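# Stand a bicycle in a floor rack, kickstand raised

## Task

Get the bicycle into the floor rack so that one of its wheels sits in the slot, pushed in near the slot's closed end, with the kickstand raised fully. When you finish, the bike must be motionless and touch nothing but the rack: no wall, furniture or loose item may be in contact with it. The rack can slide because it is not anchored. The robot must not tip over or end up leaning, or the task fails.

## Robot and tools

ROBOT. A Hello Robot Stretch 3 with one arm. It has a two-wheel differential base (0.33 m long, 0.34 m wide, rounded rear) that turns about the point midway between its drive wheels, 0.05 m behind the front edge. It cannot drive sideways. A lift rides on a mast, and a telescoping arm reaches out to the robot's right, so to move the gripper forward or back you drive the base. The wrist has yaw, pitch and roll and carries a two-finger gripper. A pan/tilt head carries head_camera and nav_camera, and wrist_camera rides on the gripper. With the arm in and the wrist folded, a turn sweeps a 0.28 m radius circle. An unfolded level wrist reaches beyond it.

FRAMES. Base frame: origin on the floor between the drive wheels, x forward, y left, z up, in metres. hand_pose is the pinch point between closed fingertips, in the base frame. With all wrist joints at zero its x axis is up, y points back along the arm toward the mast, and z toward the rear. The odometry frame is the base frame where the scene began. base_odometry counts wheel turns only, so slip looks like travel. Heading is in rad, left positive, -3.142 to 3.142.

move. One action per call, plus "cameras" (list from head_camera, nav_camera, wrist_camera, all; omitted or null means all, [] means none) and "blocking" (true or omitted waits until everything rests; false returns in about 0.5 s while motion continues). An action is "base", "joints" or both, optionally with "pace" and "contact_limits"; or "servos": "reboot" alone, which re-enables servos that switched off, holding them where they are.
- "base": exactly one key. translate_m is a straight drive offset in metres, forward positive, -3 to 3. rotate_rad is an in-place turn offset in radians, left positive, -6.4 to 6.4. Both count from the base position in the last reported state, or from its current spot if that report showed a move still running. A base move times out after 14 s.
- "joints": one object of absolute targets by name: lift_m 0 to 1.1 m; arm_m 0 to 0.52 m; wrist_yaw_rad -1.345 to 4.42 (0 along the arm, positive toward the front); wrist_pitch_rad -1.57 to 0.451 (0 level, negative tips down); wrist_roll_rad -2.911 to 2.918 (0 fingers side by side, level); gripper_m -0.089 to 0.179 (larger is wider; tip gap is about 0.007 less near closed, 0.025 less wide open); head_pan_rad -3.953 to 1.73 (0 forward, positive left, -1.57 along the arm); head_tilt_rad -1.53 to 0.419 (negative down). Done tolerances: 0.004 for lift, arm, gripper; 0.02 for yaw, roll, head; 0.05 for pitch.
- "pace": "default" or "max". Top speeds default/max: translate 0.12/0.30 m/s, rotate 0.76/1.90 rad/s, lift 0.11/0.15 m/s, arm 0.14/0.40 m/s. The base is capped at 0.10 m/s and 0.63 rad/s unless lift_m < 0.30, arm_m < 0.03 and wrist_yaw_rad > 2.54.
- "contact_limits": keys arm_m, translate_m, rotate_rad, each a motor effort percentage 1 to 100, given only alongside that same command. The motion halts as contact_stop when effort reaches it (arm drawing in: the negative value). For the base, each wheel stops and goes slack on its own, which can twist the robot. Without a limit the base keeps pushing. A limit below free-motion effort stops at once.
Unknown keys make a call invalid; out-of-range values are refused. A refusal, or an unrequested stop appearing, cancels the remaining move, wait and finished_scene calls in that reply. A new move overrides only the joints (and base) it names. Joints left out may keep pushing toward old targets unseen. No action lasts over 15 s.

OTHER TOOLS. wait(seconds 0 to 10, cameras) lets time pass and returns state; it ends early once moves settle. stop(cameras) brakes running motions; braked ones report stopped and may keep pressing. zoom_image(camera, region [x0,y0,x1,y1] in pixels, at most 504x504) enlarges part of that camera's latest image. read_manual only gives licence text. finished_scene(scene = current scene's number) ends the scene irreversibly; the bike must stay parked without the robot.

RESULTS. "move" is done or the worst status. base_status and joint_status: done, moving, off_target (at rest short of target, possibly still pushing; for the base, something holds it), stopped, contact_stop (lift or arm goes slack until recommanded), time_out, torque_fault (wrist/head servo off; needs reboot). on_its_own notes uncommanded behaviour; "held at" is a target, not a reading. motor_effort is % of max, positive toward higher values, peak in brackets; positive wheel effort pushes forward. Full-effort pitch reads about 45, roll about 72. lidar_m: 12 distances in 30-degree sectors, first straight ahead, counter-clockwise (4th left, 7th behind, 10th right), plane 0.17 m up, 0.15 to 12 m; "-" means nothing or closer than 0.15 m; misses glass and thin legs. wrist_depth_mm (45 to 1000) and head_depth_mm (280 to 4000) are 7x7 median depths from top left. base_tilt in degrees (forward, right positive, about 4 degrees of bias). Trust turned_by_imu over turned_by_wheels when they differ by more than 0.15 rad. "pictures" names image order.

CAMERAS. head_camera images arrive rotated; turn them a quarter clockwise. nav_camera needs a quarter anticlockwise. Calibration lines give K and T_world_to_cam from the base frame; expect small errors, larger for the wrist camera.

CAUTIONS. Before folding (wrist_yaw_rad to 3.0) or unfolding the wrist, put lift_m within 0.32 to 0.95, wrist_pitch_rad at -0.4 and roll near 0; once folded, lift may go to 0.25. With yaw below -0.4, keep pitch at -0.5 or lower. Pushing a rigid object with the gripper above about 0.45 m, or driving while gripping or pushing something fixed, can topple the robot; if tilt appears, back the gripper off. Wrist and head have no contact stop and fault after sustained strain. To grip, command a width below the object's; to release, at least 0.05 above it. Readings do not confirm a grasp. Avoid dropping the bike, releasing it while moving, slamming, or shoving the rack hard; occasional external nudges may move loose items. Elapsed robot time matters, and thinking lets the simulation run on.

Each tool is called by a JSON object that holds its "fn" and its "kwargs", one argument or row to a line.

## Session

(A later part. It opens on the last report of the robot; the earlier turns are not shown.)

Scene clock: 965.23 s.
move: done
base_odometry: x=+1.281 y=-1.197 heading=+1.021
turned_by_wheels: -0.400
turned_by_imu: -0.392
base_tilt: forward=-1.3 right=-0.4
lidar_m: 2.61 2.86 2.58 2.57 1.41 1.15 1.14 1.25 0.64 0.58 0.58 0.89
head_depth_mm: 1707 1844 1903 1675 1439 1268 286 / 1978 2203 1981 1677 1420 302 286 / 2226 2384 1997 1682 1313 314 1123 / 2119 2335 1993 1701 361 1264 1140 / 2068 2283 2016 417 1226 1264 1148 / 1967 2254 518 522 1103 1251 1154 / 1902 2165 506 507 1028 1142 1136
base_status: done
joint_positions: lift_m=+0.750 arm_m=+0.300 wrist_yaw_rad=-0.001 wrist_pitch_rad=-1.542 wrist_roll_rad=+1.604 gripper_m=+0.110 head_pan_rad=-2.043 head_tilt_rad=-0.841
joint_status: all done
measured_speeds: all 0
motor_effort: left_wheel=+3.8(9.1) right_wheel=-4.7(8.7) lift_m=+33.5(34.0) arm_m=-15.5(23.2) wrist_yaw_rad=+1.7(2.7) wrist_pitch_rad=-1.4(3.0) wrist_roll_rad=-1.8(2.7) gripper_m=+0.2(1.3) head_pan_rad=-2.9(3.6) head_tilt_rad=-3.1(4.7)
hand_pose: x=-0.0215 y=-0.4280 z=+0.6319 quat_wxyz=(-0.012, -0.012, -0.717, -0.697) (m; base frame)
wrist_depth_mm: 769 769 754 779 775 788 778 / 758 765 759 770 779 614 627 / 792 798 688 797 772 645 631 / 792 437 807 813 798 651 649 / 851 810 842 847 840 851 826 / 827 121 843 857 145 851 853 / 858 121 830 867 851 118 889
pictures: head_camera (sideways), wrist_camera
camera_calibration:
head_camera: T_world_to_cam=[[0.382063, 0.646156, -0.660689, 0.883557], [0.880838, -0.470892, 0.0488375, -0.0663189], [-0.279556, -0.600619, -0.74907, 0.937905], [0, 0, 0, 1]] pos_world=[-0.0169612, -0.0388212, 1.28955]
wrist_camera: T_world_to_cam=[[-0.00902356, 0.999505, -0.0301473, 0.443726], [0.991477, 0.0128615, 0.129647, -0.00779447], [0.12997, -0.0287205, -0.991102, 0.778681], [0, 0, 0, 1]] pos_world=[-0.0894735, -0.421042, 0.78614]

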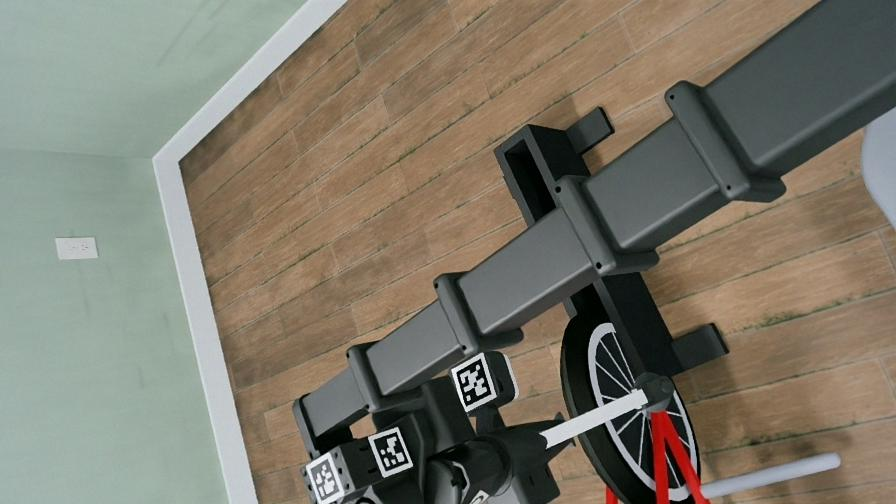

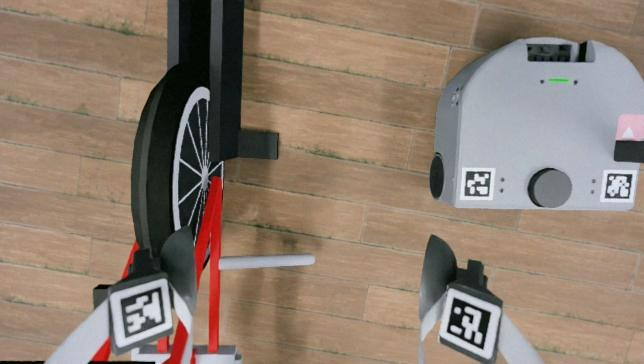

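{"fn": "move", "kwargs": {
  "joints": {"arm_m":0.05},
  "base": {"rotate_rad":-0.3},
  "cameras": []
}}

{"fn": "move", "kwargs": {
  "base": {"translate_m":0.27},
  "cameras": []
}}

{"fn": "move", "kwargs": {
  "base": {"rotate_rad":0.3},
  "cameras": []
}}

{"fn": "move", "kwargs": {
  "joints": {"arm_m":0.38},
  "cameras": ["wrist_camera","head_camera"]
}}

Scene clock: 976.43 s.
move: done
base_odometry: x=+1.281 y=-1.197 heading=+0.721
turned_by_wheels: -0.300
turned_by_imu: -0.294
base_tilt: forward=-1.3 right=-0.5
lidar_m: 0.93 2.64 2.79 2.57 1.86 1.23 1.14 1.15 1.42 0.62 0.58 0.89
head_depth_mm: 1252 1397 1566 1638 1439 1267 285 / 1369 1556 1756 1660 1437 301 286 / 1523 1747 1897 1676 1448 307 1120 / 1733 1989 2019 1688 361 362 1127 / 1978 2281 2027 1694 345 353 416 / 2162 2385 2014 1696 1462 354 1103 / 2034 2283 2053 1707 1473 1167 1157
base_status: done
joint_positions: lift_m=+0.750 arm_m=+0.050 wrist_yaw_rad=-0.001 wrist_pitch_rad=-1.542 wrist_roll_rad=+1.604 gripper_m=+0.110 head_pan_rad=-2.043 head_tilt_rad=-0.841
joint_status: all done
measured_speeds: all 0
motor_effort: left_wheel=+3.5(8.8) right_wheel=-4.6(9.0) lift_m=+31.8(34.8) arm_m=-14.9(21.6) wrist_yaw_rad=-0.2(1.8) wrist_pitch_rad=-1.3(1.7) wrist_roll_rad=-1.4(1.8) gripper_m=-0.8(1.2) head_pan_rad=-2.8(3.6) head_tilt_rad=-3.4(4.7)
hand_pose: x=-0.0215 y=-0.1779 z=+0.6319 quat_wxyz=(-0.012, -0.012, -0.717, -0.697) (m; base frame)
wrist_depth_mm: 673 771 770 772 756 762 764 / 662 791 774 777 630 771 782 / 659 783 810 645 631 637 793 / 643 809 810 653 643 652 813 / 601 747 824 827 836 833 875 / 537 121 834 840 145 862 827 / - 124 878 867 861 118 869
pictures: none
No camera images: "cameras" was empty.

Scene clock: 980.27 s.
move: done
base_odometry: x=+1.483 y=-1.019 heading=+0.721
turned_by_wheels: +0.000
turned_by_imu: +0.001
base_tilt: forward=-1.3 right=-0.4
lidar_m: 2.34 2.36 2.85 2.61 2.30 1.53 1.40 1.42 0.64 0.49 0.74 0.66
head_depth_mm: 1552 1711 1872 1664 1440 1267 285 / 1700 1912 1964 1673 1449 301 286 / 1883 2182 1978 1674 1368 307 1115 / 2133 2344 2004 1690 361 361 1131 / 2280 2421 2034 1690 345 353 417 / 2136 2357 2015 1701 1438 354 1100 / 2016 2263 2033 1723 1443 1234 1157
base_status: done
joint_positions: lift_m=+0.750 arm_m=+0.050 wrist_yaw_rad=-0.001 wrist_pitch_rad=-1.542 wrist_roll_rad=+1.604 gripper_m=+0.110 head_pan_rad=-2.043 head_tilt_rad=-0.841
joint_status: not commanded
measured_speeds: all 0
motor_effort: left_wheel=+2.0(8.6) right_wheel=-0.3(3.8) lift_m=+29.6(32.4) arm_m=-14.8(15.9) wrist_yaw_rad=+0.4(2.2) wrist_pitch_rad=-1.4(1.7) wrist_roll_rad=-1.3(1.8) gripper_m=+0.0(1.2) head_pan_rad=-2.6(3.6) head_tilt_rad=-3.8(5.3)
hand_pose: x=-0.0215 y=-0.1779 z=+0.6319 quat_wxyz=(-0.012, -0.012, -0.717, -0.697) (m; base frame)
wrist_depth_mm: 632 751 751 768 768 776 763 / 584 748 766 767 620 784 787 / 556 817 790 642 624 635 793 / 521 812 801 664 642 648 831 / 608 803 839 838 841 811 855 / 610 121 850 854 145 843 857 / 101 573 866 870 873 118 859
pictures: none
No camera images: "cameras" was empty.

Scene clock: 981.80 s.
move: done
base_odometry: x=+1.483 y=-1.019 heading=+1.021
turned_by_wheels: +0.300
turned_by_imu: +0.295
base_tilt: forward=-1.3 right=-0.4
lidar_m: 2.34 2.57 2.62 2.61 1.74 1.42 1.40 1.54 0.57 0.49 0.66 0.66
head_depth_mm: 2091 2265 1970 1671 1411 1267 285 / 2249 2428 1990 1667 1371 302 286 / 2147 2383 2010 1676 1156 307 1120 / 2085 2295 2033 1697 360 363 1124 / 1998 2264 2025 1683 345 353 417 / 1930 2212 2040 1707 879 354 1100 / 1873 2131 2039 1708 901 1095 1116
base_status: done
joint_positions: lift_m=+0.750 arm_m=+0.050 wrist_yaw_rad=-0.001 wrist_pitch_rad=-1.542 wrist_roll_rad=+1.604 gripper_m=+0.110 head_pan_rad=-2.043 head_tilt_rad=-0.841
joint_status: not commanded
measured_speeds: all 0
motor_effort: left_wheel=-4.0(9.4) right_wheel=+4.3(7.2) lift_m=+29.6(30.6) arm_m=-14.2(16.1) wrist_yaw_rad=+0.2(1.8) wrist_pitch_rad=-1.4(1.8) wrist_roll_rad=-1.3(1.7) gripper_m=+0.7(1.2) head_pan_rad=-3.2(3.4) head_tilt_rad=-4.0(4.7)
hand_pose: x=-0.0215 y=-0.1779 z=+0.6319 quat_wxyz=(-0.012, -0.012, -0.717, -0.697) (m; base frame)
wrist_depth_mm: 483 722 773 767 783 769 763 / 472 766 761 785 617 762 795 / 589 782 801 654 646 629 826 / 824 815 808 662 644 654 810 / 828 832 819 825 812 807 830 / 830 122 855 846 145 829 855 / 496 124 869 874 864 118 850
pictures: none
No camera images: "cameras" was empty.

Scene clock: 985.43 s.
move: done
base_odometry: x=+1.483 y=-1.019 heading=+1.021
turned_by_wheels: +0.000
turned_by_imu: +0.000
base_tilt: forward=-1.3 right=-0.5
lidar_m: 2.34 2.58 2.63 2.61 1.74 1.42 1.40 1.54 0.57 0.49 0.66 0.66
head_depth_mm: 2108 2235 1969 1655 1402 1270 286 / 2262 2427 1969 1675 1366 301 286 / 2168 2366 1998 1678 361 314 1121 / 2093 2323 2014 1682 351 1258 1138 / 2011 2251 2020 421 1061 1224 1146 / 1944 2215 516 650 876 1249 1151 / 1895 2102 550 619 857 1097 1120
base_status: not commanded
joint_positions: lift_m=+0.750 arm_m=+0.380 wrist_yaw_rad=-0.001 wrist_pitch_rad=-1.542 wrist_roll_rad=+1.604 gripper_m=+0.110 head_pan_rad=-2.043 head_tilt_rad=-0.841
joint_status: all done
measured_speeds: all 0
motor_effort: left_wheel=-4.0(4.6) right_wheel=+4.5(4.7) lift_m=+27.4(29.8) arm_m=+15.8(24.3) wrist_yaw_rad=+1.6(2.1) wrist_pitch_rad=-1.2(1.7) wrist_roll_rad=-1.6(1.8) gripper_m=+0.5(1.2) head_pan_rad=-2.8(3.9) head_tilt_rad=-3.9(4.7)
hand_pose: x=-0.0215 y=-0.5079 z=+0.6319 quat_wxyz=(-0.012, -0.012, -0.717, -0.697) (m; base frame)
wrist_depth_mm: 749 774 734 646 754 782 763 / 793 782 234 239 776 681 627 / 791 789 238 243 807 645 642 / 826 817 243 249 821 658 638 / 836 823 250 817 844 857 840 / 827 122 256 840 145 841 839 / 852 870 261 866 193 118 869
pictures: head_camera (sideways), wrist_camera
camera_calibration:
head_camera: T_world_to_cam=[[0.382063, 0.646156, -0.660689, 0.883557], [0.880838, -0.470892, 0.0488375, -0.0663189], [-0.279556, -0.600619, -0.74907, 0.937906], [0, 0, 0, 1]] pos_world=[-0.0169612, -0.0388211, 1.28955]
wrist_camera: T_world_to_cam=[[-0.00964172, 0.999517, -0.0295513, 0.523154], [0.99147, 0.0133971, 0.129643, -0.0064918], [0.129976, -0.0280493, -0.99112, 0.776754], [0, 0, 0, 1]] pos_world=[-0.0894787, -0.501027, 0.786158]

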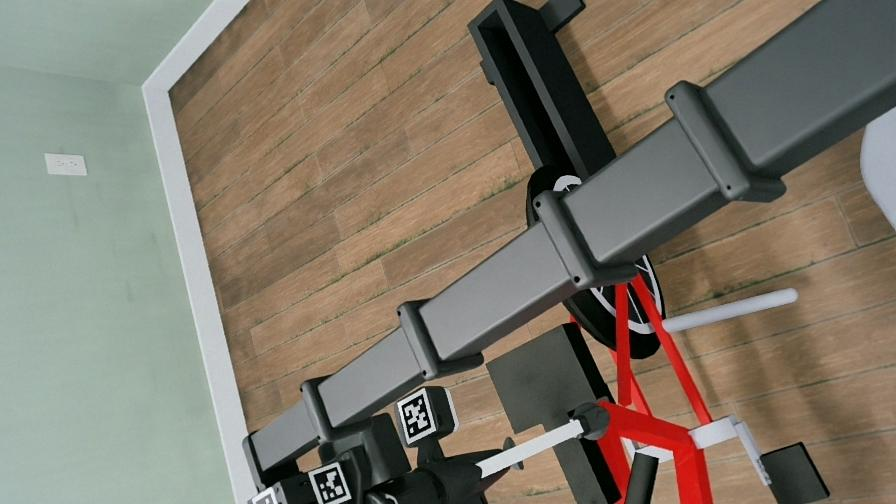

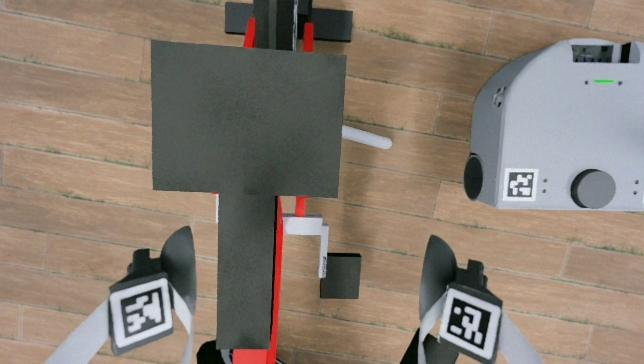

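{"fn": "move", "kwargs": {
  "joints": {"arm_m":0.422,"wrist_roll_rad":1.65,"gripper_m":0.085},
  "base": {"translate_m":-0.015},
  "cameras": []
}}

{"fn": "move", "kwargs": {
  "joints": {"lift_m":0.65},
  "cameras": ["wrist_camera"]
}}

Scene clock: 991.27 s.
move: done
base_odometry: x=+1.476 y=-1.032 heading=+1.021
turned_by_wheels: +0.000
turned_by_imu: +0.000
base_tilt: forward=-1.3 right=-0.4
lidar_m: 2.36 2.60 2.63 2.61 1.72 1.40 1.39 1.52 0.57 0.49 0.67 0.67
head_depth_mm: 2058 2201 1968 1677 1407 1271 285 / 2255 2435 1988 1683 1358 302 286 / 2172 2366 1998 1672 1152 314 1126 / 2079 2320 2001 1688 353 1258 1139 / 2030 2258 2029 422 1069 1224 1146 / 1927 2211 516 1591 880 1265 1149 / 1875 2075 579 668 880 1081 1117
base_status: done
joint_positions: lift_m=+0.750 arm_m=+0.422 wrist_yaw_rad=-0.001 wrist_pitch_rad=-1.542 wrist_roll_rad=+1.645 gripper_m=+0.085 head_pan_rad=-2.043 head_tilt_rad=-0.841
joint_status: all done
measured_speeds: all 0
motor_effort: left_wheel=-3.7(7.6) right_wheel=-0.5(3.9) lift_m=+24.7(26.7) arm_m=+15.8(20.4) wrist_yaw_rad=+0.7(2.2) wrist_pitch_rad=-1.3(1.7) wrist_roll_rad=+1.5(2.3) gripper_m=+0.0(74.7) head_pan_rad=-3.0(3.6) head_tilt_rad=-3.4(4.4)
hand_pose: x=-0.0215 y=-0.5499 z=+0.6319 quat_wxyz=(-0.027, -0.026, -0.716, -0.697) (m; base frame)
wrist_depth_mm: 779 769 754 415 780 757 782 / 766 766 526 237 778 767 612 / 782 802 237 241 790 703 627 / 811 795 243 245 810 794 642 / 804 839 827 249 818 826 826 / 836 132 832 255 143 850 851 / 884 116 891 264 126 864 858
pictures: none
No camera images: "cameras" was empty.

Scene clock: 992.73 s.
move: contact_stop
base_odometry: x=+1.476 y=-1.032 heading=+1.021
turned_by_wheels: +0.000
turned_by_imu: +0.000
base_tilt: forward=-1.3 right=-0.5
lidar_m: 2.36 2.59 2.63 2.61 1.72 1.39 1.39 1.53 0.57 0.49 0.67 0.67
head_depth_mm: 2093 2230 1970 1664 1399 1269 1126 / 2244 2424 1973 1668 1381 1275 341 / 2167 2379 1975 1678 1287 385 950 / 2074 2334 1998 1695 451 1215 1145 / 2007 2255 2029 1666 860 1239 1148 / 1946 2184 2044 713 878 1265 1153 / 1878 2107 636 670 894 1079 1116
base_status: not commanded
joint_positions: lift_m=+0.674 arm_m=+0.422 wrist_yaw_rad=-0.001 wrist_pitch_rad=-1.553 wrist_roll_rad=+1.646 gripper_m=+0.085 head_pan_rad=-2.043 head_tilt_rad=-0.841
joint_status: lift_m contact_stop (moved -0.076 of -0.100)
measured_speeds: translate_m=+0.000 rotate_rad=+0.000 lift_m=+0.005 arm_m=+0.000 wrist_yaw_rad=+0.000 wrist_pitch_rad=+0.000 wrist_roll_rad=+0.000 head_pan_rad=+0.000 head_tilt_rad=+0.000
on_its_own: lift_m is slack since a contact_stop (your +0.650 is given up)
motor_effort: left_wheel=-0.3(3.7) right_wheel=-1.4(1.5) lift_m=+22.0(25.5) arm_m=+14.7(16.4) wrist_yaw_rad=+0.6(2.3) wrist_pitch_rad=+0.6(1.6) wrist_roll_rad=+1.2(1.8) gripper_m=-0.2(0.9) head_pan_rad=-2.5(3.3) head_tilt_rad=-4.3(4.3)
hand_pose: x=-0.0215 y=-0.5472 z=+0.5557 quat_wxyz=(-0.027, -0.027, -0.713, -0.701) (m; base frame)
wrist_depth_mm: 661 670 684 335 707 689 590 / 708 696 160 161 166 716 545 / 717 161 162 166 170 693 561 / 728 730 165 168 174 738 582 / 750 746 169 173 746 759 758 / 746 133 143 178 144 779 777 / 768 116 179 180 126 772 795
pictures: wrist_camera
camera_calibration:
wrist_camera: T_world_to_cam=[[0.0324129, 0.999293, -0.0190588, 0.55513], [0.991005, -0.0296553, 0.130496, -0.0201375], [0.129839, -0.0231171, -0.991266, 0.702913], [0, 0, 0, 1]] pos_world=[-0.0893023, -0.539085, 0.709982]

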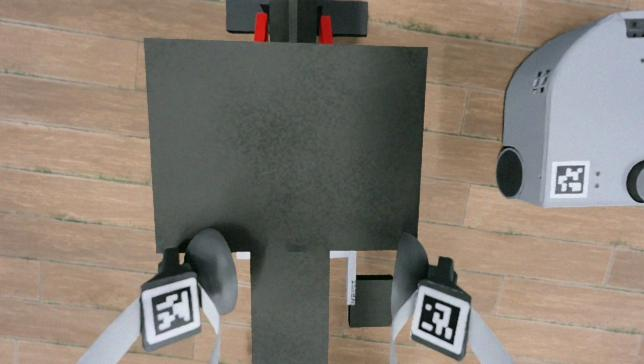

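{"fn": "move", "kwargs": {
  "joints": {"lift_m":0.70},
  "cameras": []
}}

{"fn": "move", "kwargs": {
  "base": {"translate_m":0.014},
  "joints": {"arm_m":0.43,"gripper_m":0.075},
  "cameras": []
}}

{"fn": "move", "kwargs": {
  "joints": {"lift_m":0.66},
  "cameras": ["wrist_camera"]
}}

Scene clock: 996.87 s.
move: done
base_odometry: x=+1.476 y=-1.032 heading=+1.021
turned_by_wheels: +0.000
turned_by_imu: +0.000
base_tilt: forward=-1.3 right=-0.4
lidar_m: 2.36 2.59 2.62 2.61 1.72 1.39 1.39 1.52 0.57 0.49 0.67 0.67
head_depth_mm: 2080 2217 1968 1668 1405 1263 1100 / 2230 2424 2001 1676 1372 1276 317 / 2155 2374 1981 1680 1282 359 953 / 2078 2344 2010 1683 412 1219 1139 / 2013 2246 2032 486 1020 1240 1140 / 1932 2223 1982 697 877 1260 1148 / 1861 2116 611 671 874 1076 1119
base_status: not commanded
joint_positions: lift_m=+0.700 arm_m=+0.422 wrist_yaw_rad=-0.001 wrist_pitch_rad=-1.547 wrist_roll_rad=+1.646 gripper_m=+0.085 head_pan_rad=-2.043 head_tilt_rad=-0.841
joint_status: all done
measured_speeds: all 0
motor_effort: left_wheel=+0.2(0.5) right_wheel=-1.6(1.6) lift_m=+33.9(36.3) arm_m=+12.6(13.9) wrist_yaw_rad=+0.2(1.7) wrist_pitch_rad=-0.3(0.9) wrist_roll_rad=+1.0(1.4) gripper_m=+0.4(1.0) head_pan_rad=-2.7(3.4) head_tilt_rad=-3.2(4.2)
hand_pose: x=-0.0215 y=-0.5486 z=+0.5820 quat_wxyz=(-0.027, -0.027, -0.715, -0.698) (m; base frame)
wrist_depth_mm: 724 726 715 370 707 723 718 / 735 717 183 187 729 722 573 / 740 746 187 191 196 703 591 / 755 760 190 194 767 730 583 / 763 779 194 199 753 783 790 / 778 132 143 203 144 793 787 / 805 116 805 208 126 816 820
pictures: none
No camera images: "cameras" was empty.

Scene clock: 997.83 s.
move: done
base_odometry: x=+1.483 y=-1.020 heading=+1.021
turned_by_wheels: +0.000
turned_by_imu: +0.000
base_tilt: forward=-1.3 right=-0.4
lidar_m: 2.34 2.57 2.63 2.61 1.73 1.41 1.40 1.54 0.57 0.49 0.66 0.66
head_depth_mm: 2104 2232 1963 1668 1406 1275 1099 / 2236 2442 1996 1663 1369 1263 317 / 2147 2378 2004 1684 1283 358 953 / 2076 2322 2011 1685 411 1223 1145 / 2025 2250 2011 487 876 1234 1152 / 1939 2191 1975 703 877 1248 1150 / 1857 2128 618 686 868 1095 1115
base_status: done
joint_positions: lift_m=+0.700 arm_m=+0.430 wrist_yaw_rad=-0.001 wrist_pitch_rad=-1.547 wrist_roll_rad=+1.646 gripper_m=+0.075 head_pan_rad=-2.043 head_tilt_rad=-0.841
joint_status: all done
measured_speeds: all 0
motor_effort: left_wheel=+0.1(4.6) right_wheel=+3.0(5.9) lift_m=+32.9(34.2) arm_m=+15.6(21.2) wrist_yaw_rad=+1.1(2.1) wrist_pitch_rad=-0.3(0.7) wrist_roll_rad=+1.3(1.4) gripper_m=+0.5(48.7) head_pan_rad=-2.8(3.4) head_tilt_rad=-3.7(4.2)
hand_pose: x=-0.0215 y=-0.5566 z=+0.5820 quat_wxyz=(-0.027, -0.027, -0.715, -0.698) (m; base frame)
wrist_depth_mm: 718 711 488 184 726 725 709 / 722 741 182 187 189 741 567 / 747 733 186 189 195 703 582 / 753 769 191 194 199 750 597 / 763 783 194 197 763 788 791 / 776 780 143 202 144 790 813 / 796 116 825 208 124 816 834
pictures: none
No camera images: "cameras" was empty.

Scene clock: 999.00 s.
move: done
base_odometry: x=+1.483 y=-1.020 heading=+1.021
turned_by_wheels: +0.000
turned_by_imu: +0.000
base_tilt: forward=-1.3 right=-0.4
lidar_m: 2.34 2.58 2.63 2.60 1.74 1.41 1.40 1.54 0.57 0.49 0.66 0.66
head_depth_mm: 2096 2233 1986 1652 1415 1266 1133 / 2247 2452 1979 1646 1372 1275 352 / 2159 2376 1985 1675 1289 399 388 / 2090 2321 1986 1694 467 447 1146 / 2020 2246 2028 1647 849 1240 1148 / 1932 2217 2045 661 878 1251 1152 / 1869 2109 659 680 860 1102 1115
base_status: not commanded
joint_positions: lift_m=+0.660 arm_m=+0.430 wrist_yaw_rad=-0.001 wrist_pitch_rad=-1.547 wrist_roll_rad=+1.646 gripper_m=+0.075 head_pan_rad=-2.043 head_tilt_rad=-0.841
joint_status: all done
measured_speeds: all 0
motor_effort: left_wheel=+0.0(0.8) right_wheel=-1.4(3.0) lift_m=+18.2(31.1) arm_m=+15.6(16.3) wrist_yaw_rad=+0.1(1.3) wrist_pitch_rad=-0.4(0.8) wrist_roll_rad=+1.2(1.5) gripper_m=+0.2(0.9) head_pan_rad=-3.7(3.7) head_tilt_rad=-3.5(4.4)
hand_pose: x=-0.0215 y=-0.5566 z=+0.5420 quat_wxyz=(-0.027, -0.027, -0.715, -0.698) (m; base frame)
wrist_depth_mm: 660 666 140 144 148 674 607 / 703 673 143 147 149 691 538 / 696 699 147 149 154 698 543 / 722 710 150 154 156 738 553 / 719 723 152 156 726 751 745 / 739 727 143 160 145 753 749 / 759 117 164 164 124 752 764
pictures: wrist_camera
camera_calibration:
wrist_camera: T_world_to_cam=[[0.0323961, 0.999166, -0.0248408, 0.56741], [0.991006, -0.028883, 0.130662, -0.0182863], [0.129836, -0.0288504, -0.991116, 0.685813], [0, 0, 0, 1]] pos_world=[-0.0893031, -0.547679, 0.696204]

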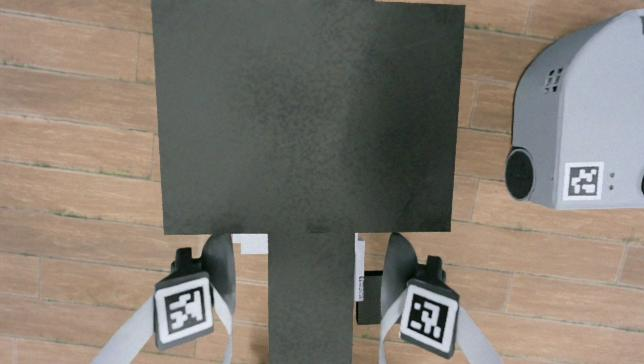

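{"fn": "move", "kwargs": {
  "joints": {"lift_m":0.626},
  "cameras": []
}}

{"fn": "move", "kwargs": {
  "joints": {"gripper_m":-0.03},
  "cameras": []
}}

{"fn": "move", "kwargs": {
  "joints": {"gripper_m":-0.06,"arm_m":0.475},
  "cameras": ["wrist_camera"]
}}

Scene clock: 1002.37 s.
move: done
base_odometry: x=+1.483 y=-1.020 heading=+1.021
turned_by_wheels: +0.000
turned_by_imu: +0.000
base_tilt: forward=-1.3 right=-0.4
lidar_m: 2.34 2.58 2.63 2.61 1.73 1.41 1.40 1.54 0.57 0.49 0.66 0.66
head_depth_mm: 2118 2227 2001 1672 1404 1267 1128 / 2262 2444 1996 1669 1368 1279 383 / 2152 2366 1996 1679 1285 439 396 / 2091 2314 2016 1692 1076 451 1144 / 1990 2256 2024 1693 528 1238 1143 / 1938 2211 2041 633 875 1252 1145 / 1860 2117 2029 678 846 1092 1120
base_status: not commanded
joint_positions: lift_m=+0.626 arm_m=+0.430 wrist_yaw_rad=-0.001 wrist_pitch_rad=-1.547 wrist_roll_rad=+1.646 gripper_m=+0.075 head_pan_rad=-2.043 head_tilt_rad=-0.841
joint_status: all done
measured_speeds: all 0
motor_effort: left_wheel=+0.5(1.1) right_wheel=-1.5(1.7) lift_m=+18.5(21.3) arm_m=+12.8(14.6) wrist_yaw_rad=+0.7(1.5) wrist_pitch_rad=-0.6(0.8) wrist_roll_rad=+1.0(1.4) gripper_m=+0.3(0.7) head_pan_rad=-3.0(3.4) head_tilt_rad=-3.6(4.3)
hand_pose: x=-0.0215 y=-0.5567 z=+0.5080 quat_wxyz=(-0.027, -0.027, -0.715, -0.698) (m; base frame)
wrist_depth_mm: 646 106 109 111 113 642 618 / 645 109 111 114 116 584 500 / 670 111 113 116 118 590 511 / 682 114 116 119 121 699 525 / 687 118 118 121 124 692 687 / 708 696 127 124 144 719 708 / 721 116 125 128 124 726 739
pictures: none
No camera images: "cameras" was empty.

Scene clock: 1003.93 s.
move: done
base_odometry: x=+1.483 y=-1.020 heading=+1.021
turned_by_wheels: +0.000
turned_by_imu: +0.000
base_tilt: forward=-1.3 right=-0.4
lidar_m: 2.34 2.58 2.63 2.61 1.73 1.41 1.40 1.54 0.57 0.49 0.66 0.66
head_depth_mm: 2126 2217 1983 1667 1407 1265 1128 / 2250 2421 1974 1665 1372 1268 383 / 2157 2357 1991 1683 1292 440 397 / 2083 2331 1998 1692 1075 452 1138 / 2005 2262 2003 1698 529 1241 1146 / 1948 2203 2023 633 878 1245 1152 / 1871 2115 2043 680 846 1095 1120
base_status: not commanded
joint_positions: lift_m=+0.626 arm_m=+0.430 wrist_yaw_rad=+0.002 wrist_pitch_rad=-1.548 wrist_roll_rad=+1.645 gripper_m=-0.029 head_pan_rad=-2.043 head_tilt_rad=-0.841
joint_status: all done
measured_speeds: all 0
motor_effort: left_wheel=+0.7(0.9) right_wheel=-1.4(1.6) lift_m=+19.0(19.9) arm_m=+12.1(13.9) wrist_yaw_rad=-2.0(2.7) wrist_pitch_rad=-0.4(1.7) wrist_roll_rad=+1.7(1.9) gripper_m=-26.6(96.7) head_pan_rad=-2.4(3.5) head_tilt_rad=-4.0(4.5)
hand_pose: x=-0.0216 y=-0.5565 z=+0.5080 quat_wxyz=(-0.025, -0.025, -0.714, -0.699) (m; base frame)
wrist_depth_mm: 651 107 109 112 114 659 608 / 642 110 112 114 117 597 507 / 659 112 114 117 119 586 504 / 693 115 116 119 122 687 523 / 704 117 119 121 125 689 702 / 704 706 124 124 157 730 725 / 720 714 126 127 124 727 729
pictures: none
No camera images: "cameras" was empty.

Scene clock: 1005.37 s.
move: off_target
base_odometry: x=+1.483 y=-1.020 heading=+1.021
turned_by_wheels: +0.000
turned_by_imu: +0.000
base_tilt: forward=-1.3 right=-0.5
lidar_m: 2.35 2.57 2.62 2.61 1.74 1.41 1.40 1.53 0.58 0.49 0.67 0.67
head_depth_mm: 2104 2237 1972 1657 1420 1265 1127 / 2229 2409 1993 1662 1379 1264 383 / 2151 2344 2003 1686 1293 440 396 / 2086 2324 1997 1690 1084 454 1142 / 1996 2259 2018 1701 530 1239 1142 / 1944 2195 2053 631 898 1266 1154 / 1864 2105 717 738 895 1237 1118
base_status: not commanded
joint_positions: lift_m=+0.626 arm_m=+0.475 wrist_yaw_rad=+0.004 wrist_pitch_rad=-1.557 wrist_roll_rad=+1.641 gripper_m=-0.055 head_pan_rad=-2.043 head_tilt_rad=-0.841
joint_status: gripper_m off_target (ended at -0.055, target -0.060); the others done
measured_speeds: all 0
on_its_own: lift_m is at rest, and its effort (+0.1) is outside its rest range (+3 to +55)
motor_effort: left_wheel=+0.6(0.9) right_wheel=-1.5(1.6) lift_m=+0.1(20.0) arm_m=+20.0(26.2) wrist_yaw_rad=-4.2(5.0) wrist_pitch_rad=+1.4(1.7) wrist_roll_rad=+3.2(3.3) gripper_m=-23.4(99.5) head_pan_rad=-3.0(3.5) head_tilt_rad=-3.8(4.5)
hand_pose: x=-0.0216 y=-0.5991 z=+0.5083 quat_wxyz=(-0.023, -0.023, -0.711, -0.702) (m; base frame)
wrist_depth_mm: 641 112 112 113 113 114 652 / 644 114 115 115 116 117 522 / 663 117 117 118 118 650 520 / 678 120 120 120 121 680 535 / 677 122 123 122 124 691 719 / 722 706 125 126 133 717 738 / 723 714 123 128 123 769 739
pictures: wrist_camera
camera_calibration:
wrist_camera: T_world_to_cam=[[0.0223165, 0.999638, -0.014999, 0.604077], [0.991268, -0.0201744, 0.130309, -0.00960654], [0.12996, -0.0177761, -0.99136, 0.657954], [0, 0, 0, 1]] pos_world=[-0.0894657, -0.592356, 0.662582]

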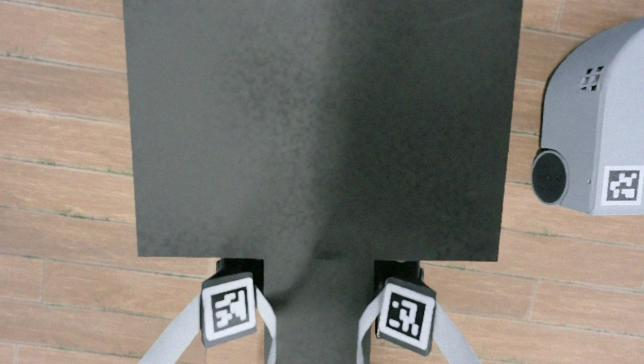

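{"fn": "move", "kwargs": {
  "joints": {"lift_m":0.642,"gripper_m":-0.07},
  "cameras": ["wrist_camera"]
}}

{"fn": "move", "kwargs": {
  "base": {"translate_m":-0.05},
  "cameras": ["wrist_camera","head_camera"]
}}

{"fn": "zoom_image", "kwargs": {
  "camera": "head_camera",
  "region": [460, 130, 680, 350]
}}

Scene clock: 1008.97 s.
move: done
base_odometry: x=+1.483 y=-1.020 heading=+1.021
turned_by_wheels: +0.000
turned_by_imu: +0.000
base_tilt: forward=-1.4 right=-0.4
lidar_m: 2.35 2.58 2.63 2.61 1.73 1.41 1.40 1.54 0.58 0.49 0.67 0.67
head_depth_mm: 2103 2247 1965 1669 1406 1268 1129 / 2257 2420 1968 1684 1380 1281 369 / 2170 2374 1981 1689 1300 424 389 / 2080 2326 1996 1678 1080 442 1138 / 1990 2261 2020 1699 525 1242 1144 / 1942 2202 2040 614 938 1260 1153 / 1874 2117 696 743 926 1236 1128
base_status: not commanded
joint_positions: lift_m=+0.642 arm_m=+0.475 wrist_yaw_rad=+0.004 wrist_pitch_rad=-1.556 wrist_roll_rad=+1.641 gripper_m=-0.068 head_pan_rad=-2.043 head_tilt_rad=-0.841
joint_status: all done
measured_speeds: all 0
motor_effort: left_wheel=+0.9(1.1) right_wheel=-1.9(2.0) lift_m=+45.2(46.1) arm_m=+14.6(19.0) wrist_yaw_rad=-3.8(5.2) wrist_pitch_rad=+1.1(1.5) wrist_roll_rad=+2.8(3.3) gripper_m=-36.8(98.2) head_pan_rad=-3.0(3.4) head_tilt_rad=-3.9(4.2)
hand_pose: x=-0.0216 y=-0.5994 z=+0.5241 quat_wxyz=(-0.023, -0.023, -0.712, -0.702) (m; base frame)
wrist_depth_mm: 641 123 123 124 124 660 661 / 681 125 126 126 126 670 531 / 684 128 129 128 130 696 533 / 691 131 131 131 132 722 547 / 691 699 134 135 136 728 723 / 720 706 129 137 737 729 754 / 750 708 122 142 127 762 758
pictures: wrist_camera
camera_calibration:
wrist_camera: T_world_to_cam=[[0.022423, 0.999617, -0.0162142, 0.605272], [0.991265, -0.0201215, 0.130339, -0.0116674], [0.129963, -0.0189952, -0.991337, 0.672931], [0, 0, 0, 1]] pos_world=[-0.0894627, -0.592492, 0.678436]

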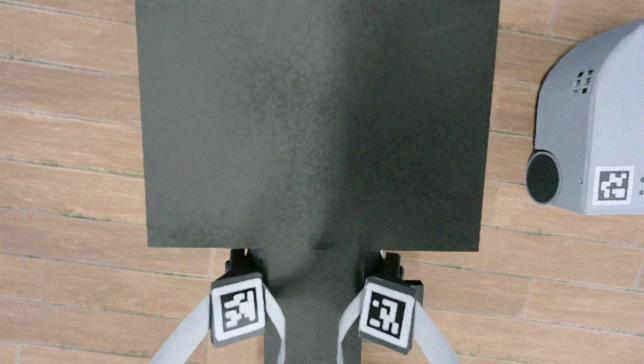

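Scene clock: 1010.53 s.
move: done
base_odometry: x=+1.457 y=-1.062 heading=+1.021
turned_by_wheels: +0.001
turned_by_imu: +0.001
base_tilt: forward=-1.3 right=-0.4
lidar_m: 2.40 2.63 2.64 2.61 1.67 1.36 1.35 1.48 0.59 0.51 0.72 0.72
head_depth_mm: 2032 2217 1962 1657 1387 1268 1136 / 2232 2393 1992 1682 1369 1275 368 / 2142 2388 2001 1673 1307 423 390 / 2073 2338 1980 1689 1062 440 1138 / 1988 2248 2022 1701 524 1268 1140 / 1948 2192 2032 614 953 1272 1144 / 1862 2131 691 748 938 1098 1152
base_status: done
joint_positions: lift_m=+0.642 arm_m=+0.475 wrist_yaw_rad=-0.009 wrist_pitch_rad=-1.532 wrist_roll_rad=+1.665 gripper_m=-0.060 head_pan_rad=-2.043 head_tilt_rad=-0.841
joint_status: not commanded
measured_speeds: all 0
on_its_own: gripper_m is held at -0.061, not at your -0.070, by its stall guard, which is still easing
motor_effort: left_wheel=+5.2(9.3) right_wheel=-15.0(23.6) lift_m=+16.6(45.7) arm_m=+5.4(14.2) wrist_yaw_rad=+8.2(9.7) wrist_pitch_rad=-3.2(3.5) wrist_roll_rad=-4.9(5.3) gripper_m=-10.3(38.3) head_pan_rad=-2.7(3.7) head_tilt_rad=-4.2(4.6)
hand_pose: x=-0.0214 y=-0.6056 z=+0.5237 quat_wxyz=(-0.037, -0.036, -0.720, -0.693) (m; base frame)
wrist_depth_mm: 653 121 121 122 124 660 646 / 662 124 123 124 126 661 534 / 691 126 127 128 129 668 529 / 701 130 130 131 132 706 548 / 713 723 132 133 136 719 721 / 733 740 129 137 738 723 725 / 757 732 125 141 125 750 750
pictures: head_camera (sideways), wrist_camera
camera_calibration:
head_camera: T_world_to_cam=[[0.382064, 0.646156, -0.660689, 0.883557], [0.880838, -0.470892, 0.0488375, -0.0663189], [-0.279556, -0.600619, -0.74907, 0.937905], [0, 0, 0, 1]] pos_world=[-0.0169612, -0.0388211, 1.28955]
wrist_camera: T_world_to_cam=[[0.0602503, 0.997378, -0.0400942, 0.623356], [0.989777, -0.0544927, 0.131803, -0.0335757], [0.129272, -0.0476255, -0.990465, 0.654585], [0, 0, 0, 1]] pos_world=[-0.0889447, -0.592376, 0.677762]

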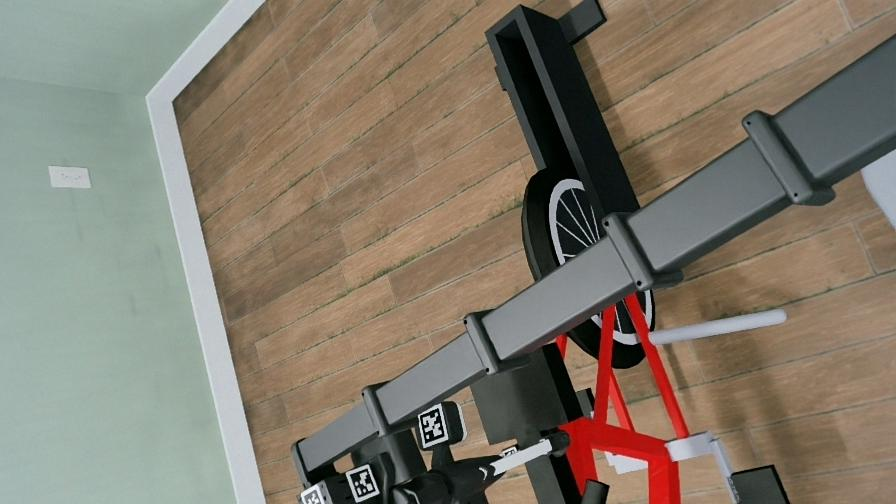

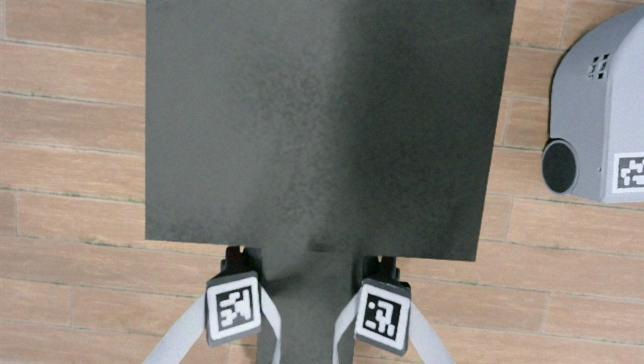

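Scaled by 2.291 from the camera's 896x504 image, which has a finer 1280x720 frame.

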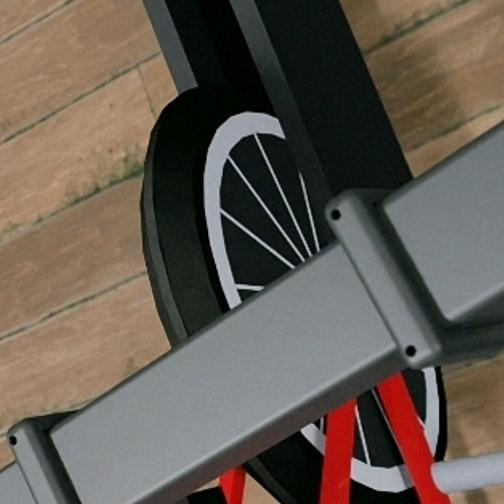

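{"fn": "move", "kwargs": {
  "joints": {"lift_m":0.648,"gripper_m":-0.07,"wrist_roll_rad":1.7},
  "base": {"translate_m":-0.05},
  "cameras": ["wrist_camera","head_camera"]
}}

{"fn": "zoom_image", "kwargs": {
  "camera": "head_camera",
  "region": [460, 130, 680, 350]
}}

Scene clock: 1016.83 s.
move: off_target
base_odometry: x=+1.431 y=-1.105 heading=+1.023
turned_by_wheels: +0.001
turned_by_imu: +0.002
base_tilt: forward=-1.3 right=-0.4
lidar_m: 2.44 2.69 2.64 2.63 1.61 1.31 1.30 1.43 0.61 0.53 0.77 2.46
head_depth_mm: 1980 2147 1976 1664 1360 1268 1131 / 2192 2357 1974 1676 1361 1269 363 / 2139 2373 1984 1675 1295 410 385 / 2055 2306 2007 1682 492 441 1143 / 1981 2237 2005 1696 523 1272 1147 / 1929 2184 2038 609 972 1266 1152 / 1851 2099 692 754 946 1234 1153
base_status: done
joint_positions: lift_m=+0.648 arm_m=+0.475 wrist_yaw_rad=-0.010 wrist_pitch_rad=-1.481 wrist_roll_rad=+1.717 gripper_m=-0.064 head_pan_rad=-2.043 head_tilt_rad=-0.841
joint_status: gripper_m off_target (ended at -0.064, target -0.070); the others done
measured_speeds: all 0
on_its_own: gripper_m is held at -0.064, not at your -0.070, by its stall guard, which is still easing; right_wheel is at rest, and its effort (-35.4) is outside its rest range (-21 to +21); wrist_pitch_rad is at rest, and its effort (-12.7) is outside its rest range (-8 to +12)
motor_effort: left_wheel=+19.3(19.7) right_wheel=-35.4(36.3) lift_m=+37.6(48.8) arm_m=-18.9(19.3) wrist_yaw_rad=+8.7(9.4) wrist_pitch_rad=-12.7(12.8) wrist_roll_rad=-6.1(6.1) gripper_m=-2.2(83.0) head_pan_rad=-3.2(3.7) head_tilt_rad=-3.7(4.3)
hand_pose: x=-0.0215 y=-0.6186 z=+0.5294 quat_wxyz=(-0.057, -0.053, -0.736, -0.673) (m; base frame)
wrist_depth_mm: 679 125 124 125 125 637 615 / 720 128 127 128 128 650 578 / 725 131 131 131 131 655 552 / 723 135 134 135 135 677 680 / 760 754 137 139 138 697 687 / 757 770 126 140 741 717 721 / 812 772 125 145 125 749 724
pictures: head_camera (sideways), wrist_camera
camera_calibration:
head_camera: T_world_to_cam=[[0.382063, 0.646157, -0.660689, 0.883557], [0.880839, -0.470891, 0.0488375, -0.0663189], [-0.279556, -0.600619, -0.74907, 0.937906], [0, 0, 0, 1]] pos_world=[-0.0169611, -0.0388212, 1.28955]
wrist_camera: T_world_to_cam=[[0.112631, 0.989514, -0.0904276, 0.659511], [0.985345, -0.099495, 0.138546, -0.0664225], [0.128096, -0.104707, -0.986219, 0.621971], [0, 0, 0, 1]] pos_world=[-0.0885041, -0.594079, 0.68224]

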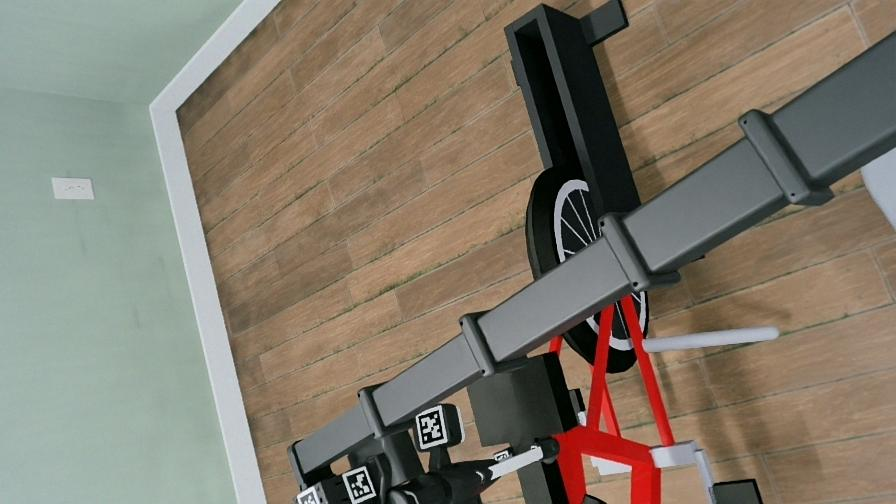

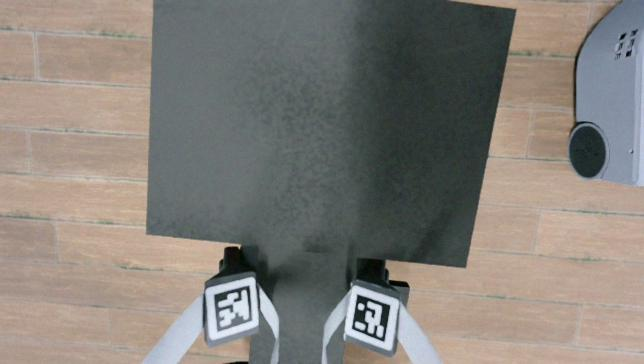

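Scaled by 2.291 from the camera's 896x504 image, which has a finer 1280x720 frame.

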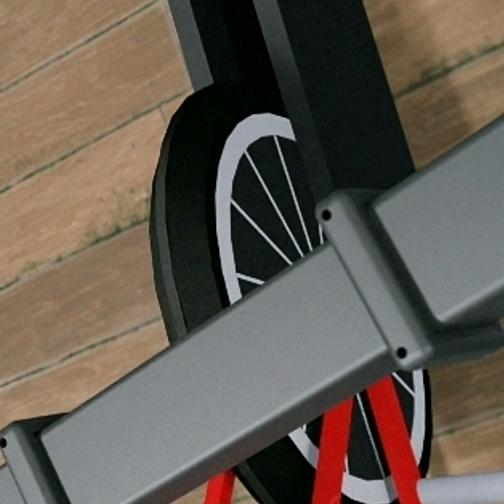

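{"fn": "move", "kwargs": {
  "joints": {"lift_m":0.652,"gripper_m":-0.07,"arm_m":0.505},
  "cameras": ["wrist_camera"]
}}

{"fn": "move", "kwargs": {
  "base": {"translate_m":-0.04},
  "cameras": ["wrist_camera","head_camera"]
}}

{"fn": "zoom_image", "kwargs": {
  "camera": "head_camera",
  "region": [460, 130, 680, 350]
}}

Scene clock: 1026.60 s.
move: off_target
base_odometry: x=+1.431 y=-1.105 heading=+1.021
turned_by_wheels: -0.001
turned_by_imu: -0.002
base_tilt: forward=-1.3 right=-0.4
lidar_m: 2.44 2.68 2.65 2.62 1.61 1.31 1.30 1.43 0.61 0.53 0.78 2.45
head_depth_mm: 1959 2136 1966 1652 1368 1270 1133 / 2205 2365 1975 1669 1365 1269 360 / 2150 2362 1992 1685 1291 406 380 / 2048 2314 2019 1680 468 455 1142 / 1991 2258 2024 1651 525 1256 1143 / 1921 2195 2029 777 1152 1274 1149 / 1853 2098 700 785 967 1228 1155
base_status: not commanded
joint_positions: lift_m=+0.652 arm_m=+0.505 wrist_yaw_rad=-0.009 wrist_pitch_rad=-1.536 wrist_roll_rad=+1.717 gripper_m=-0.066 head_pan_rad=-2.043 head_tilt_rad=-0.841
joint_status: gripper_m off_target (ended at -0.066, target -0.070); the others done
measured_speeds: all 0
motor_effort: left_wheel=-0.7(19.7) right_wheel=-0.5(35.3) lift_m=+39.1(49.4) arm_m=+16.3(21.9) wrist_yaw_rad=+7.6(9.9) wrist_pitch_rad=-2.6(13.4) wrist_roll_rad=-6.0(6.2) gripper_m=-19.7(69.5) head_pan_rad=-3.1(3.6) head_tilt_rad=-3.4(4.4)
hand_pose: x=-0.0214 y=-0.6345 z=+0.5338 quat_wxyz=(-0.056, -0.055, -0.717, -0.693) (m; base frame)
wrist_depth_mm: 652 664 128 130 131 668 595 / 702 693 131 133 134 676 559 / 693 687 134 136 138 675 552 / 723 693 137 139 140 720 697 / 721 711 140 142 143 727 725 / 740 730 127 145 746 736 719 / 752 736 123 149 123 751 758
pictures: wrist_camera
camera_calibration:
wrist_camera: T_world_to_cam=[[0.112693, 0.992984, -0.0358226, 0.64864], [0.985271, -0.107006, 0.13338, -0.0707611], [0.128611, -0.0503258, -0.990417, 0.661462], [0, 0, 0, 1]] pos_world=[-0.0884491, -0.618372, 0.687797]

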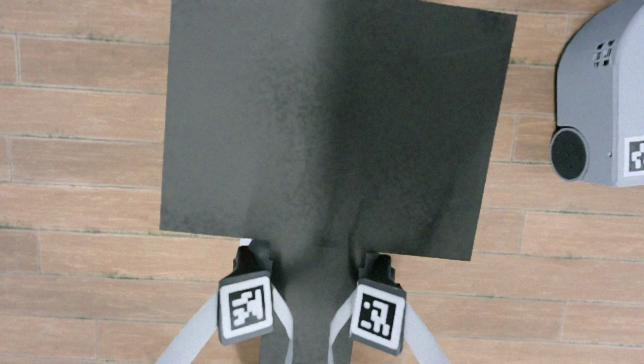

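Scene clock: 1028.17 s.
move: done
base_odometry: x=+1.410 y=-1.139 heading=+1.022
turned_by_wheels: +0.001
turned_by_imu: +0.002
base_tilt: forward=-1.4 right=-0.4
lidar_m: 2.48 2.73 2.65 2.63 1.56 1.27 1.26 1.39 0.61 0.55 0.82 2.50
head_depth_mm: 1911 2054 1973 1660 1360 1272 1134 / 2173 2354 1979 1670 1352 1270 359 / 2146 2340 1991 1680 1295 406 381 / 2060 2317 2000 1682 467 454 1146 / 1990 2266 2009 1669 507 1262 1142 / 1916 2201 2023 610 1163 1278 1155 / 1857 2108 698 788 1041 1248 1148
base_status: done
joint_positions: lift_m=+0.652 arm_m=+0.505 wrist_yaw_rad=-0.013 wrist_pitch_rad=-1.506 wrist_roll_rad=+1.724 gripper_m=-0.063 head_pan_rad=-2.043 head_tilt_rad=-0.841
joint_status: not commanded
measured_speeds: all 0
on_its_own: gripper_m is held at -0.064, not at your -0.070, by its stall guard, which is not easing now; right_wheel is at rest, and its effort (-27.1) is outside its rest range (-21 to +21); wrist_yaw_rad is at rest, and its effort (+11.3) is outside its rest range (-9 to +9)
motor_effort: left_wheel=+14.1(15.6) right_wheel=-27.1(28.6) lift_m=+30.3(38.8) arm_m=+3.9(17.4) wrist_yaw_rad=+11.3(12.9) wrist_pitch_rad=-8.1(8.5) wrist_roll_rad=-7.9(8.2) gripper_m=-18.9(21.3) head_pan_rad=-3.3(3.6) head_tilt_rad=-3.8(4.6)
hand_pose: x=-0.0214 y=-0.6423 z=+0.5334 quat_wxyz=(-0.060, -0.057, -0.727, -0.682) (m; base frame)
wrist_depth_mm: 686 667 128 128 130 660 610 / 701 685 130 132 133 135 578 / 709 702 134 135 136 695 577 / 734 727 138 139 140 689 704 / 758 745 141 142 143 695 710 / 774 745 127 145 721 723 734 / 785 763 124 148 743 754 745
pictures: head_camera (sideways), wrist_camera
camera_calibration:
head_camera: T_world_to_cam=[[0.382063, 0.646156, -0.660689, 0.883557], [0.880838, -0.470892, 0.0488375, -0.0663189], [-0.279556, -0.600619, -0.74907, 0.937905], [0, 0, 0, 1]] pos_world=[-0.0169612, -0.0388212, 1.28955]
wrist_camera: T_world_to_cam=[[0.122742, 0.990247, -0.0659174, 0.670919], [0.984163, -0.11289, 0.136673, -0.0770625], [0.127899, -0.081649, -0.988421, 0.639465], [0, 0, 0, 1]] pos_world=[-0.0882947, -0.620864, 0.686818]

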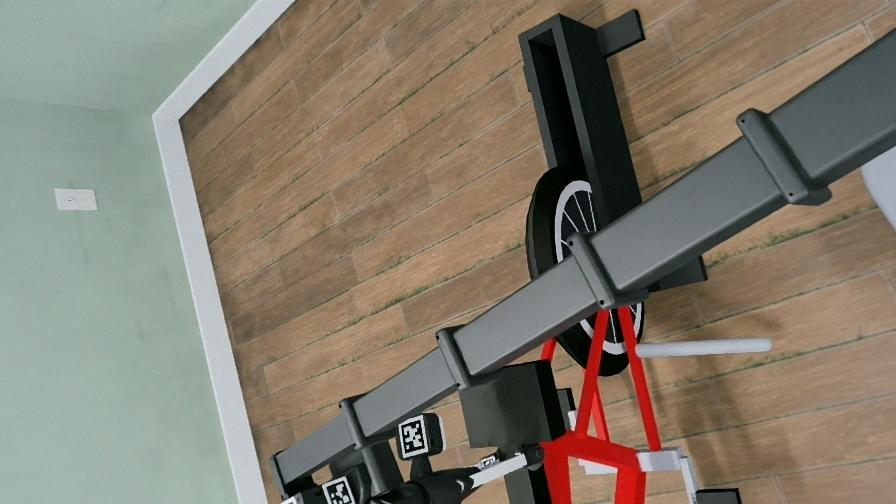

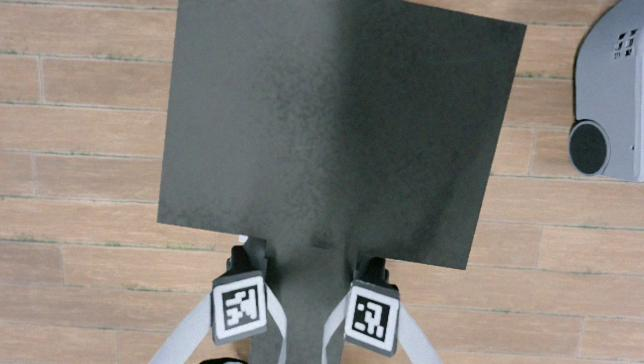

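Scaled by 2.291 from the camera's 896x504 image, which has a finer 1280x720 frame.

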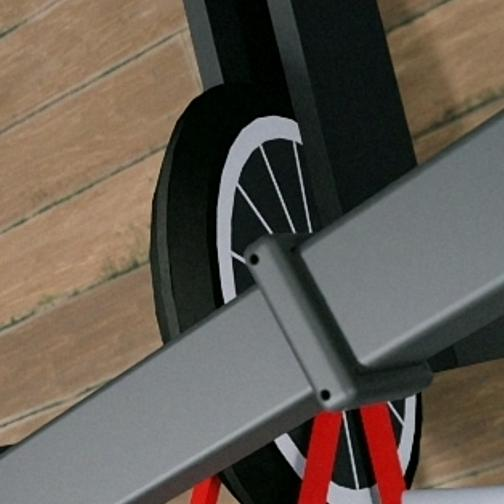

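{"fn": "move", "kwargs": {
  "joints": {"lift_m":0.654,"wrist_roll_rad":1.78,"arm_m":0.515},
  "base": {"translate_m":-0.05},
  "cameras": ["wrist_camera","head_camera"]
}}

{"fn": "zoom_image", "kwargs": {
  "camera": "head_camera",
  "region": [460, 130, 680, 350]
}}

Scene clock: 1037.03 s.
move: off_target
base_odometry: x=+1.384 y=-1.182 heading=+1.024
turned_by_wheels: +0.001
turned_by_imu: +0.002
base_tilt: forward=-1.3 right=-0.4
lidar_m: 2.53 2.78 2.65 2.64 1.50 1.22 1.22 1.34 0.62 0.56 0.86 2.54
head_depth_mm: 1859 2007 1987 1659 1383 1267 1141 / 2108 2277 1964 1662 1345 1272 358 / 2136 2353 1977 1656 1289 404 388 / 2032 2320 1984 1684 465 454 1147 / 1970 2254 2011 1657 496 1262 1149 / 1898 2160 2020 789 1178 1289 1146 / 1842 2085 697 815 1086 1277 1148
base_status: done
joint_positions: lift_m=+0.654 arm_m=+0.515 wrist_yaw_rad=-0.012 wrist_pitch_rad=-1.482 wrist_roll_rad=+1.802 gripper_m=-0.063 head_pan_rad=-2.043 head_tilt_rad=-0.841
joint_status: wrist_roll_rad off_target (ended at +1.802, target +1.780); the others done
measured_speeds: all 0
on_its_own: gripper_m is held at -0.064, not at your -0.070, by its stall guard, which is not easing now; right_wheel is at rest, and its effort (-32.4) is outside its rest range (-21 to +21); wrist_yaw_rad is at rest, and its effort (+12.0) is outside its rest range (-9 to +9); wrist_pitch_rad is at rest, and its effort (-12.5) is outside its rest range (-8 to +12)
motor_effort: left_wheel=+18.5(18.8) right_wheel=-32.4(33.8) lift_m=+34.6(48.9) arm_m=+7.1(21.6) wrist_yaw_rad=+12.0(12.0) wrist_pitch_rad=-12.5(12.8) wrist_roll_rad=-7.4(8.2) gripper_m=-19.1(20.1) head_pan_rad=-3.5(3.5) head_tilt_rad=-4.3(4.3)
hand_pose: x=-0.0215 y=-0.6585 z=+0.5354 quat_wxyz=(-0.089, -0.082, -0.732, -0.670) (m; base frame)
wrist_depth_mm: 682 698 129 129 130 628 605 / 711 698 133 133 133 650 614 / 727 705 136 137 136 677 659 / 742 722 140 140 140 686 683 / 768 755 144 144 144 695 690 / 777 780 127 147 731 724 720 / 810 806 122 153 124 753 720
pictures: head_camera (sideways), wrist_camera
camera_calibration:
head_camera: T_world_to_cam=[[0.382063, 0.646156, -0.660689, 0.883557], [0.880838, -0.470891, 0.0488375, -0.0663189], [-0.279556, -0.600619, -0.74907, 0.937906], [0, 0, 0, 1]] pos_world=[-0.0169612, -0.0388212, 1.28955]
wrist_camera: T_world_to_cam=[[0.197948, 0.976174, -0.0888854, 0.691742], [0.972081, -0.183841, 0.14581, -0.130959], [0.125995, -0.115267, -0.985312, 0.61622], [0, 0, 0, 1]] pos_world=[-0.0872664, -0.628306, 0.68775]

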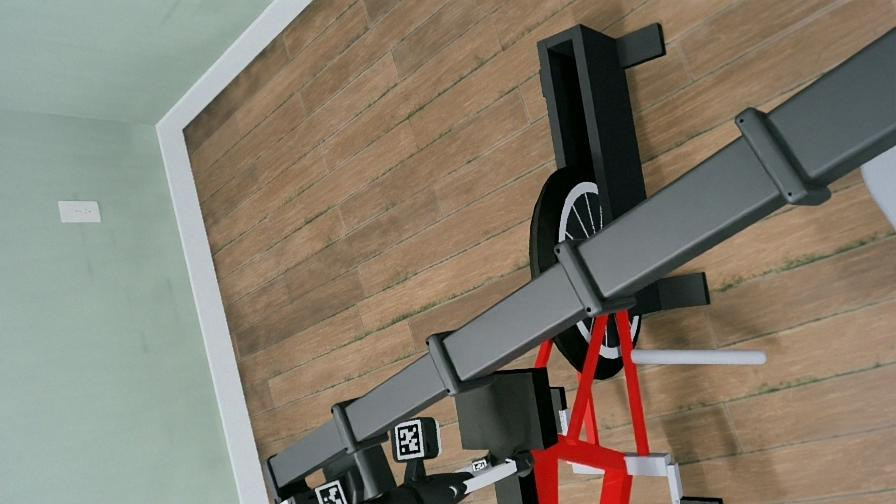

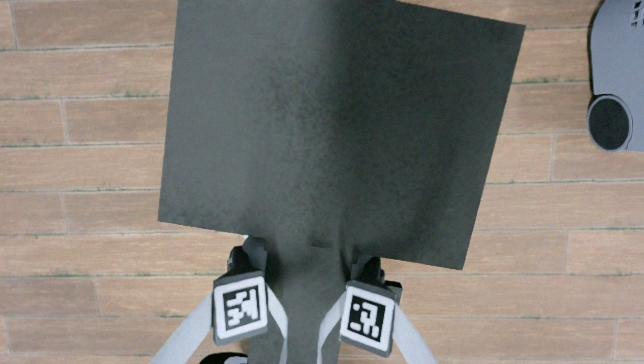

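Scaled by 2.291 from the camera's 896x504 image, which has a finer 1280x720 frame.

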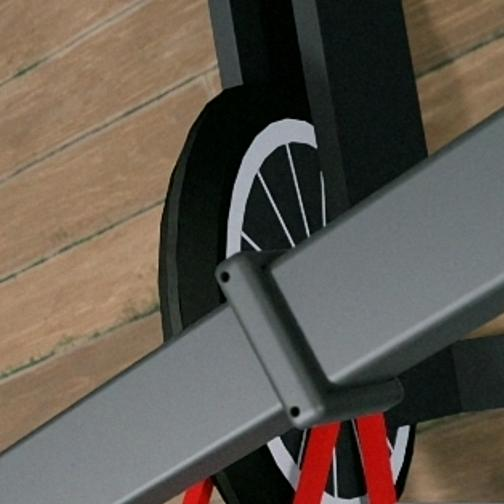

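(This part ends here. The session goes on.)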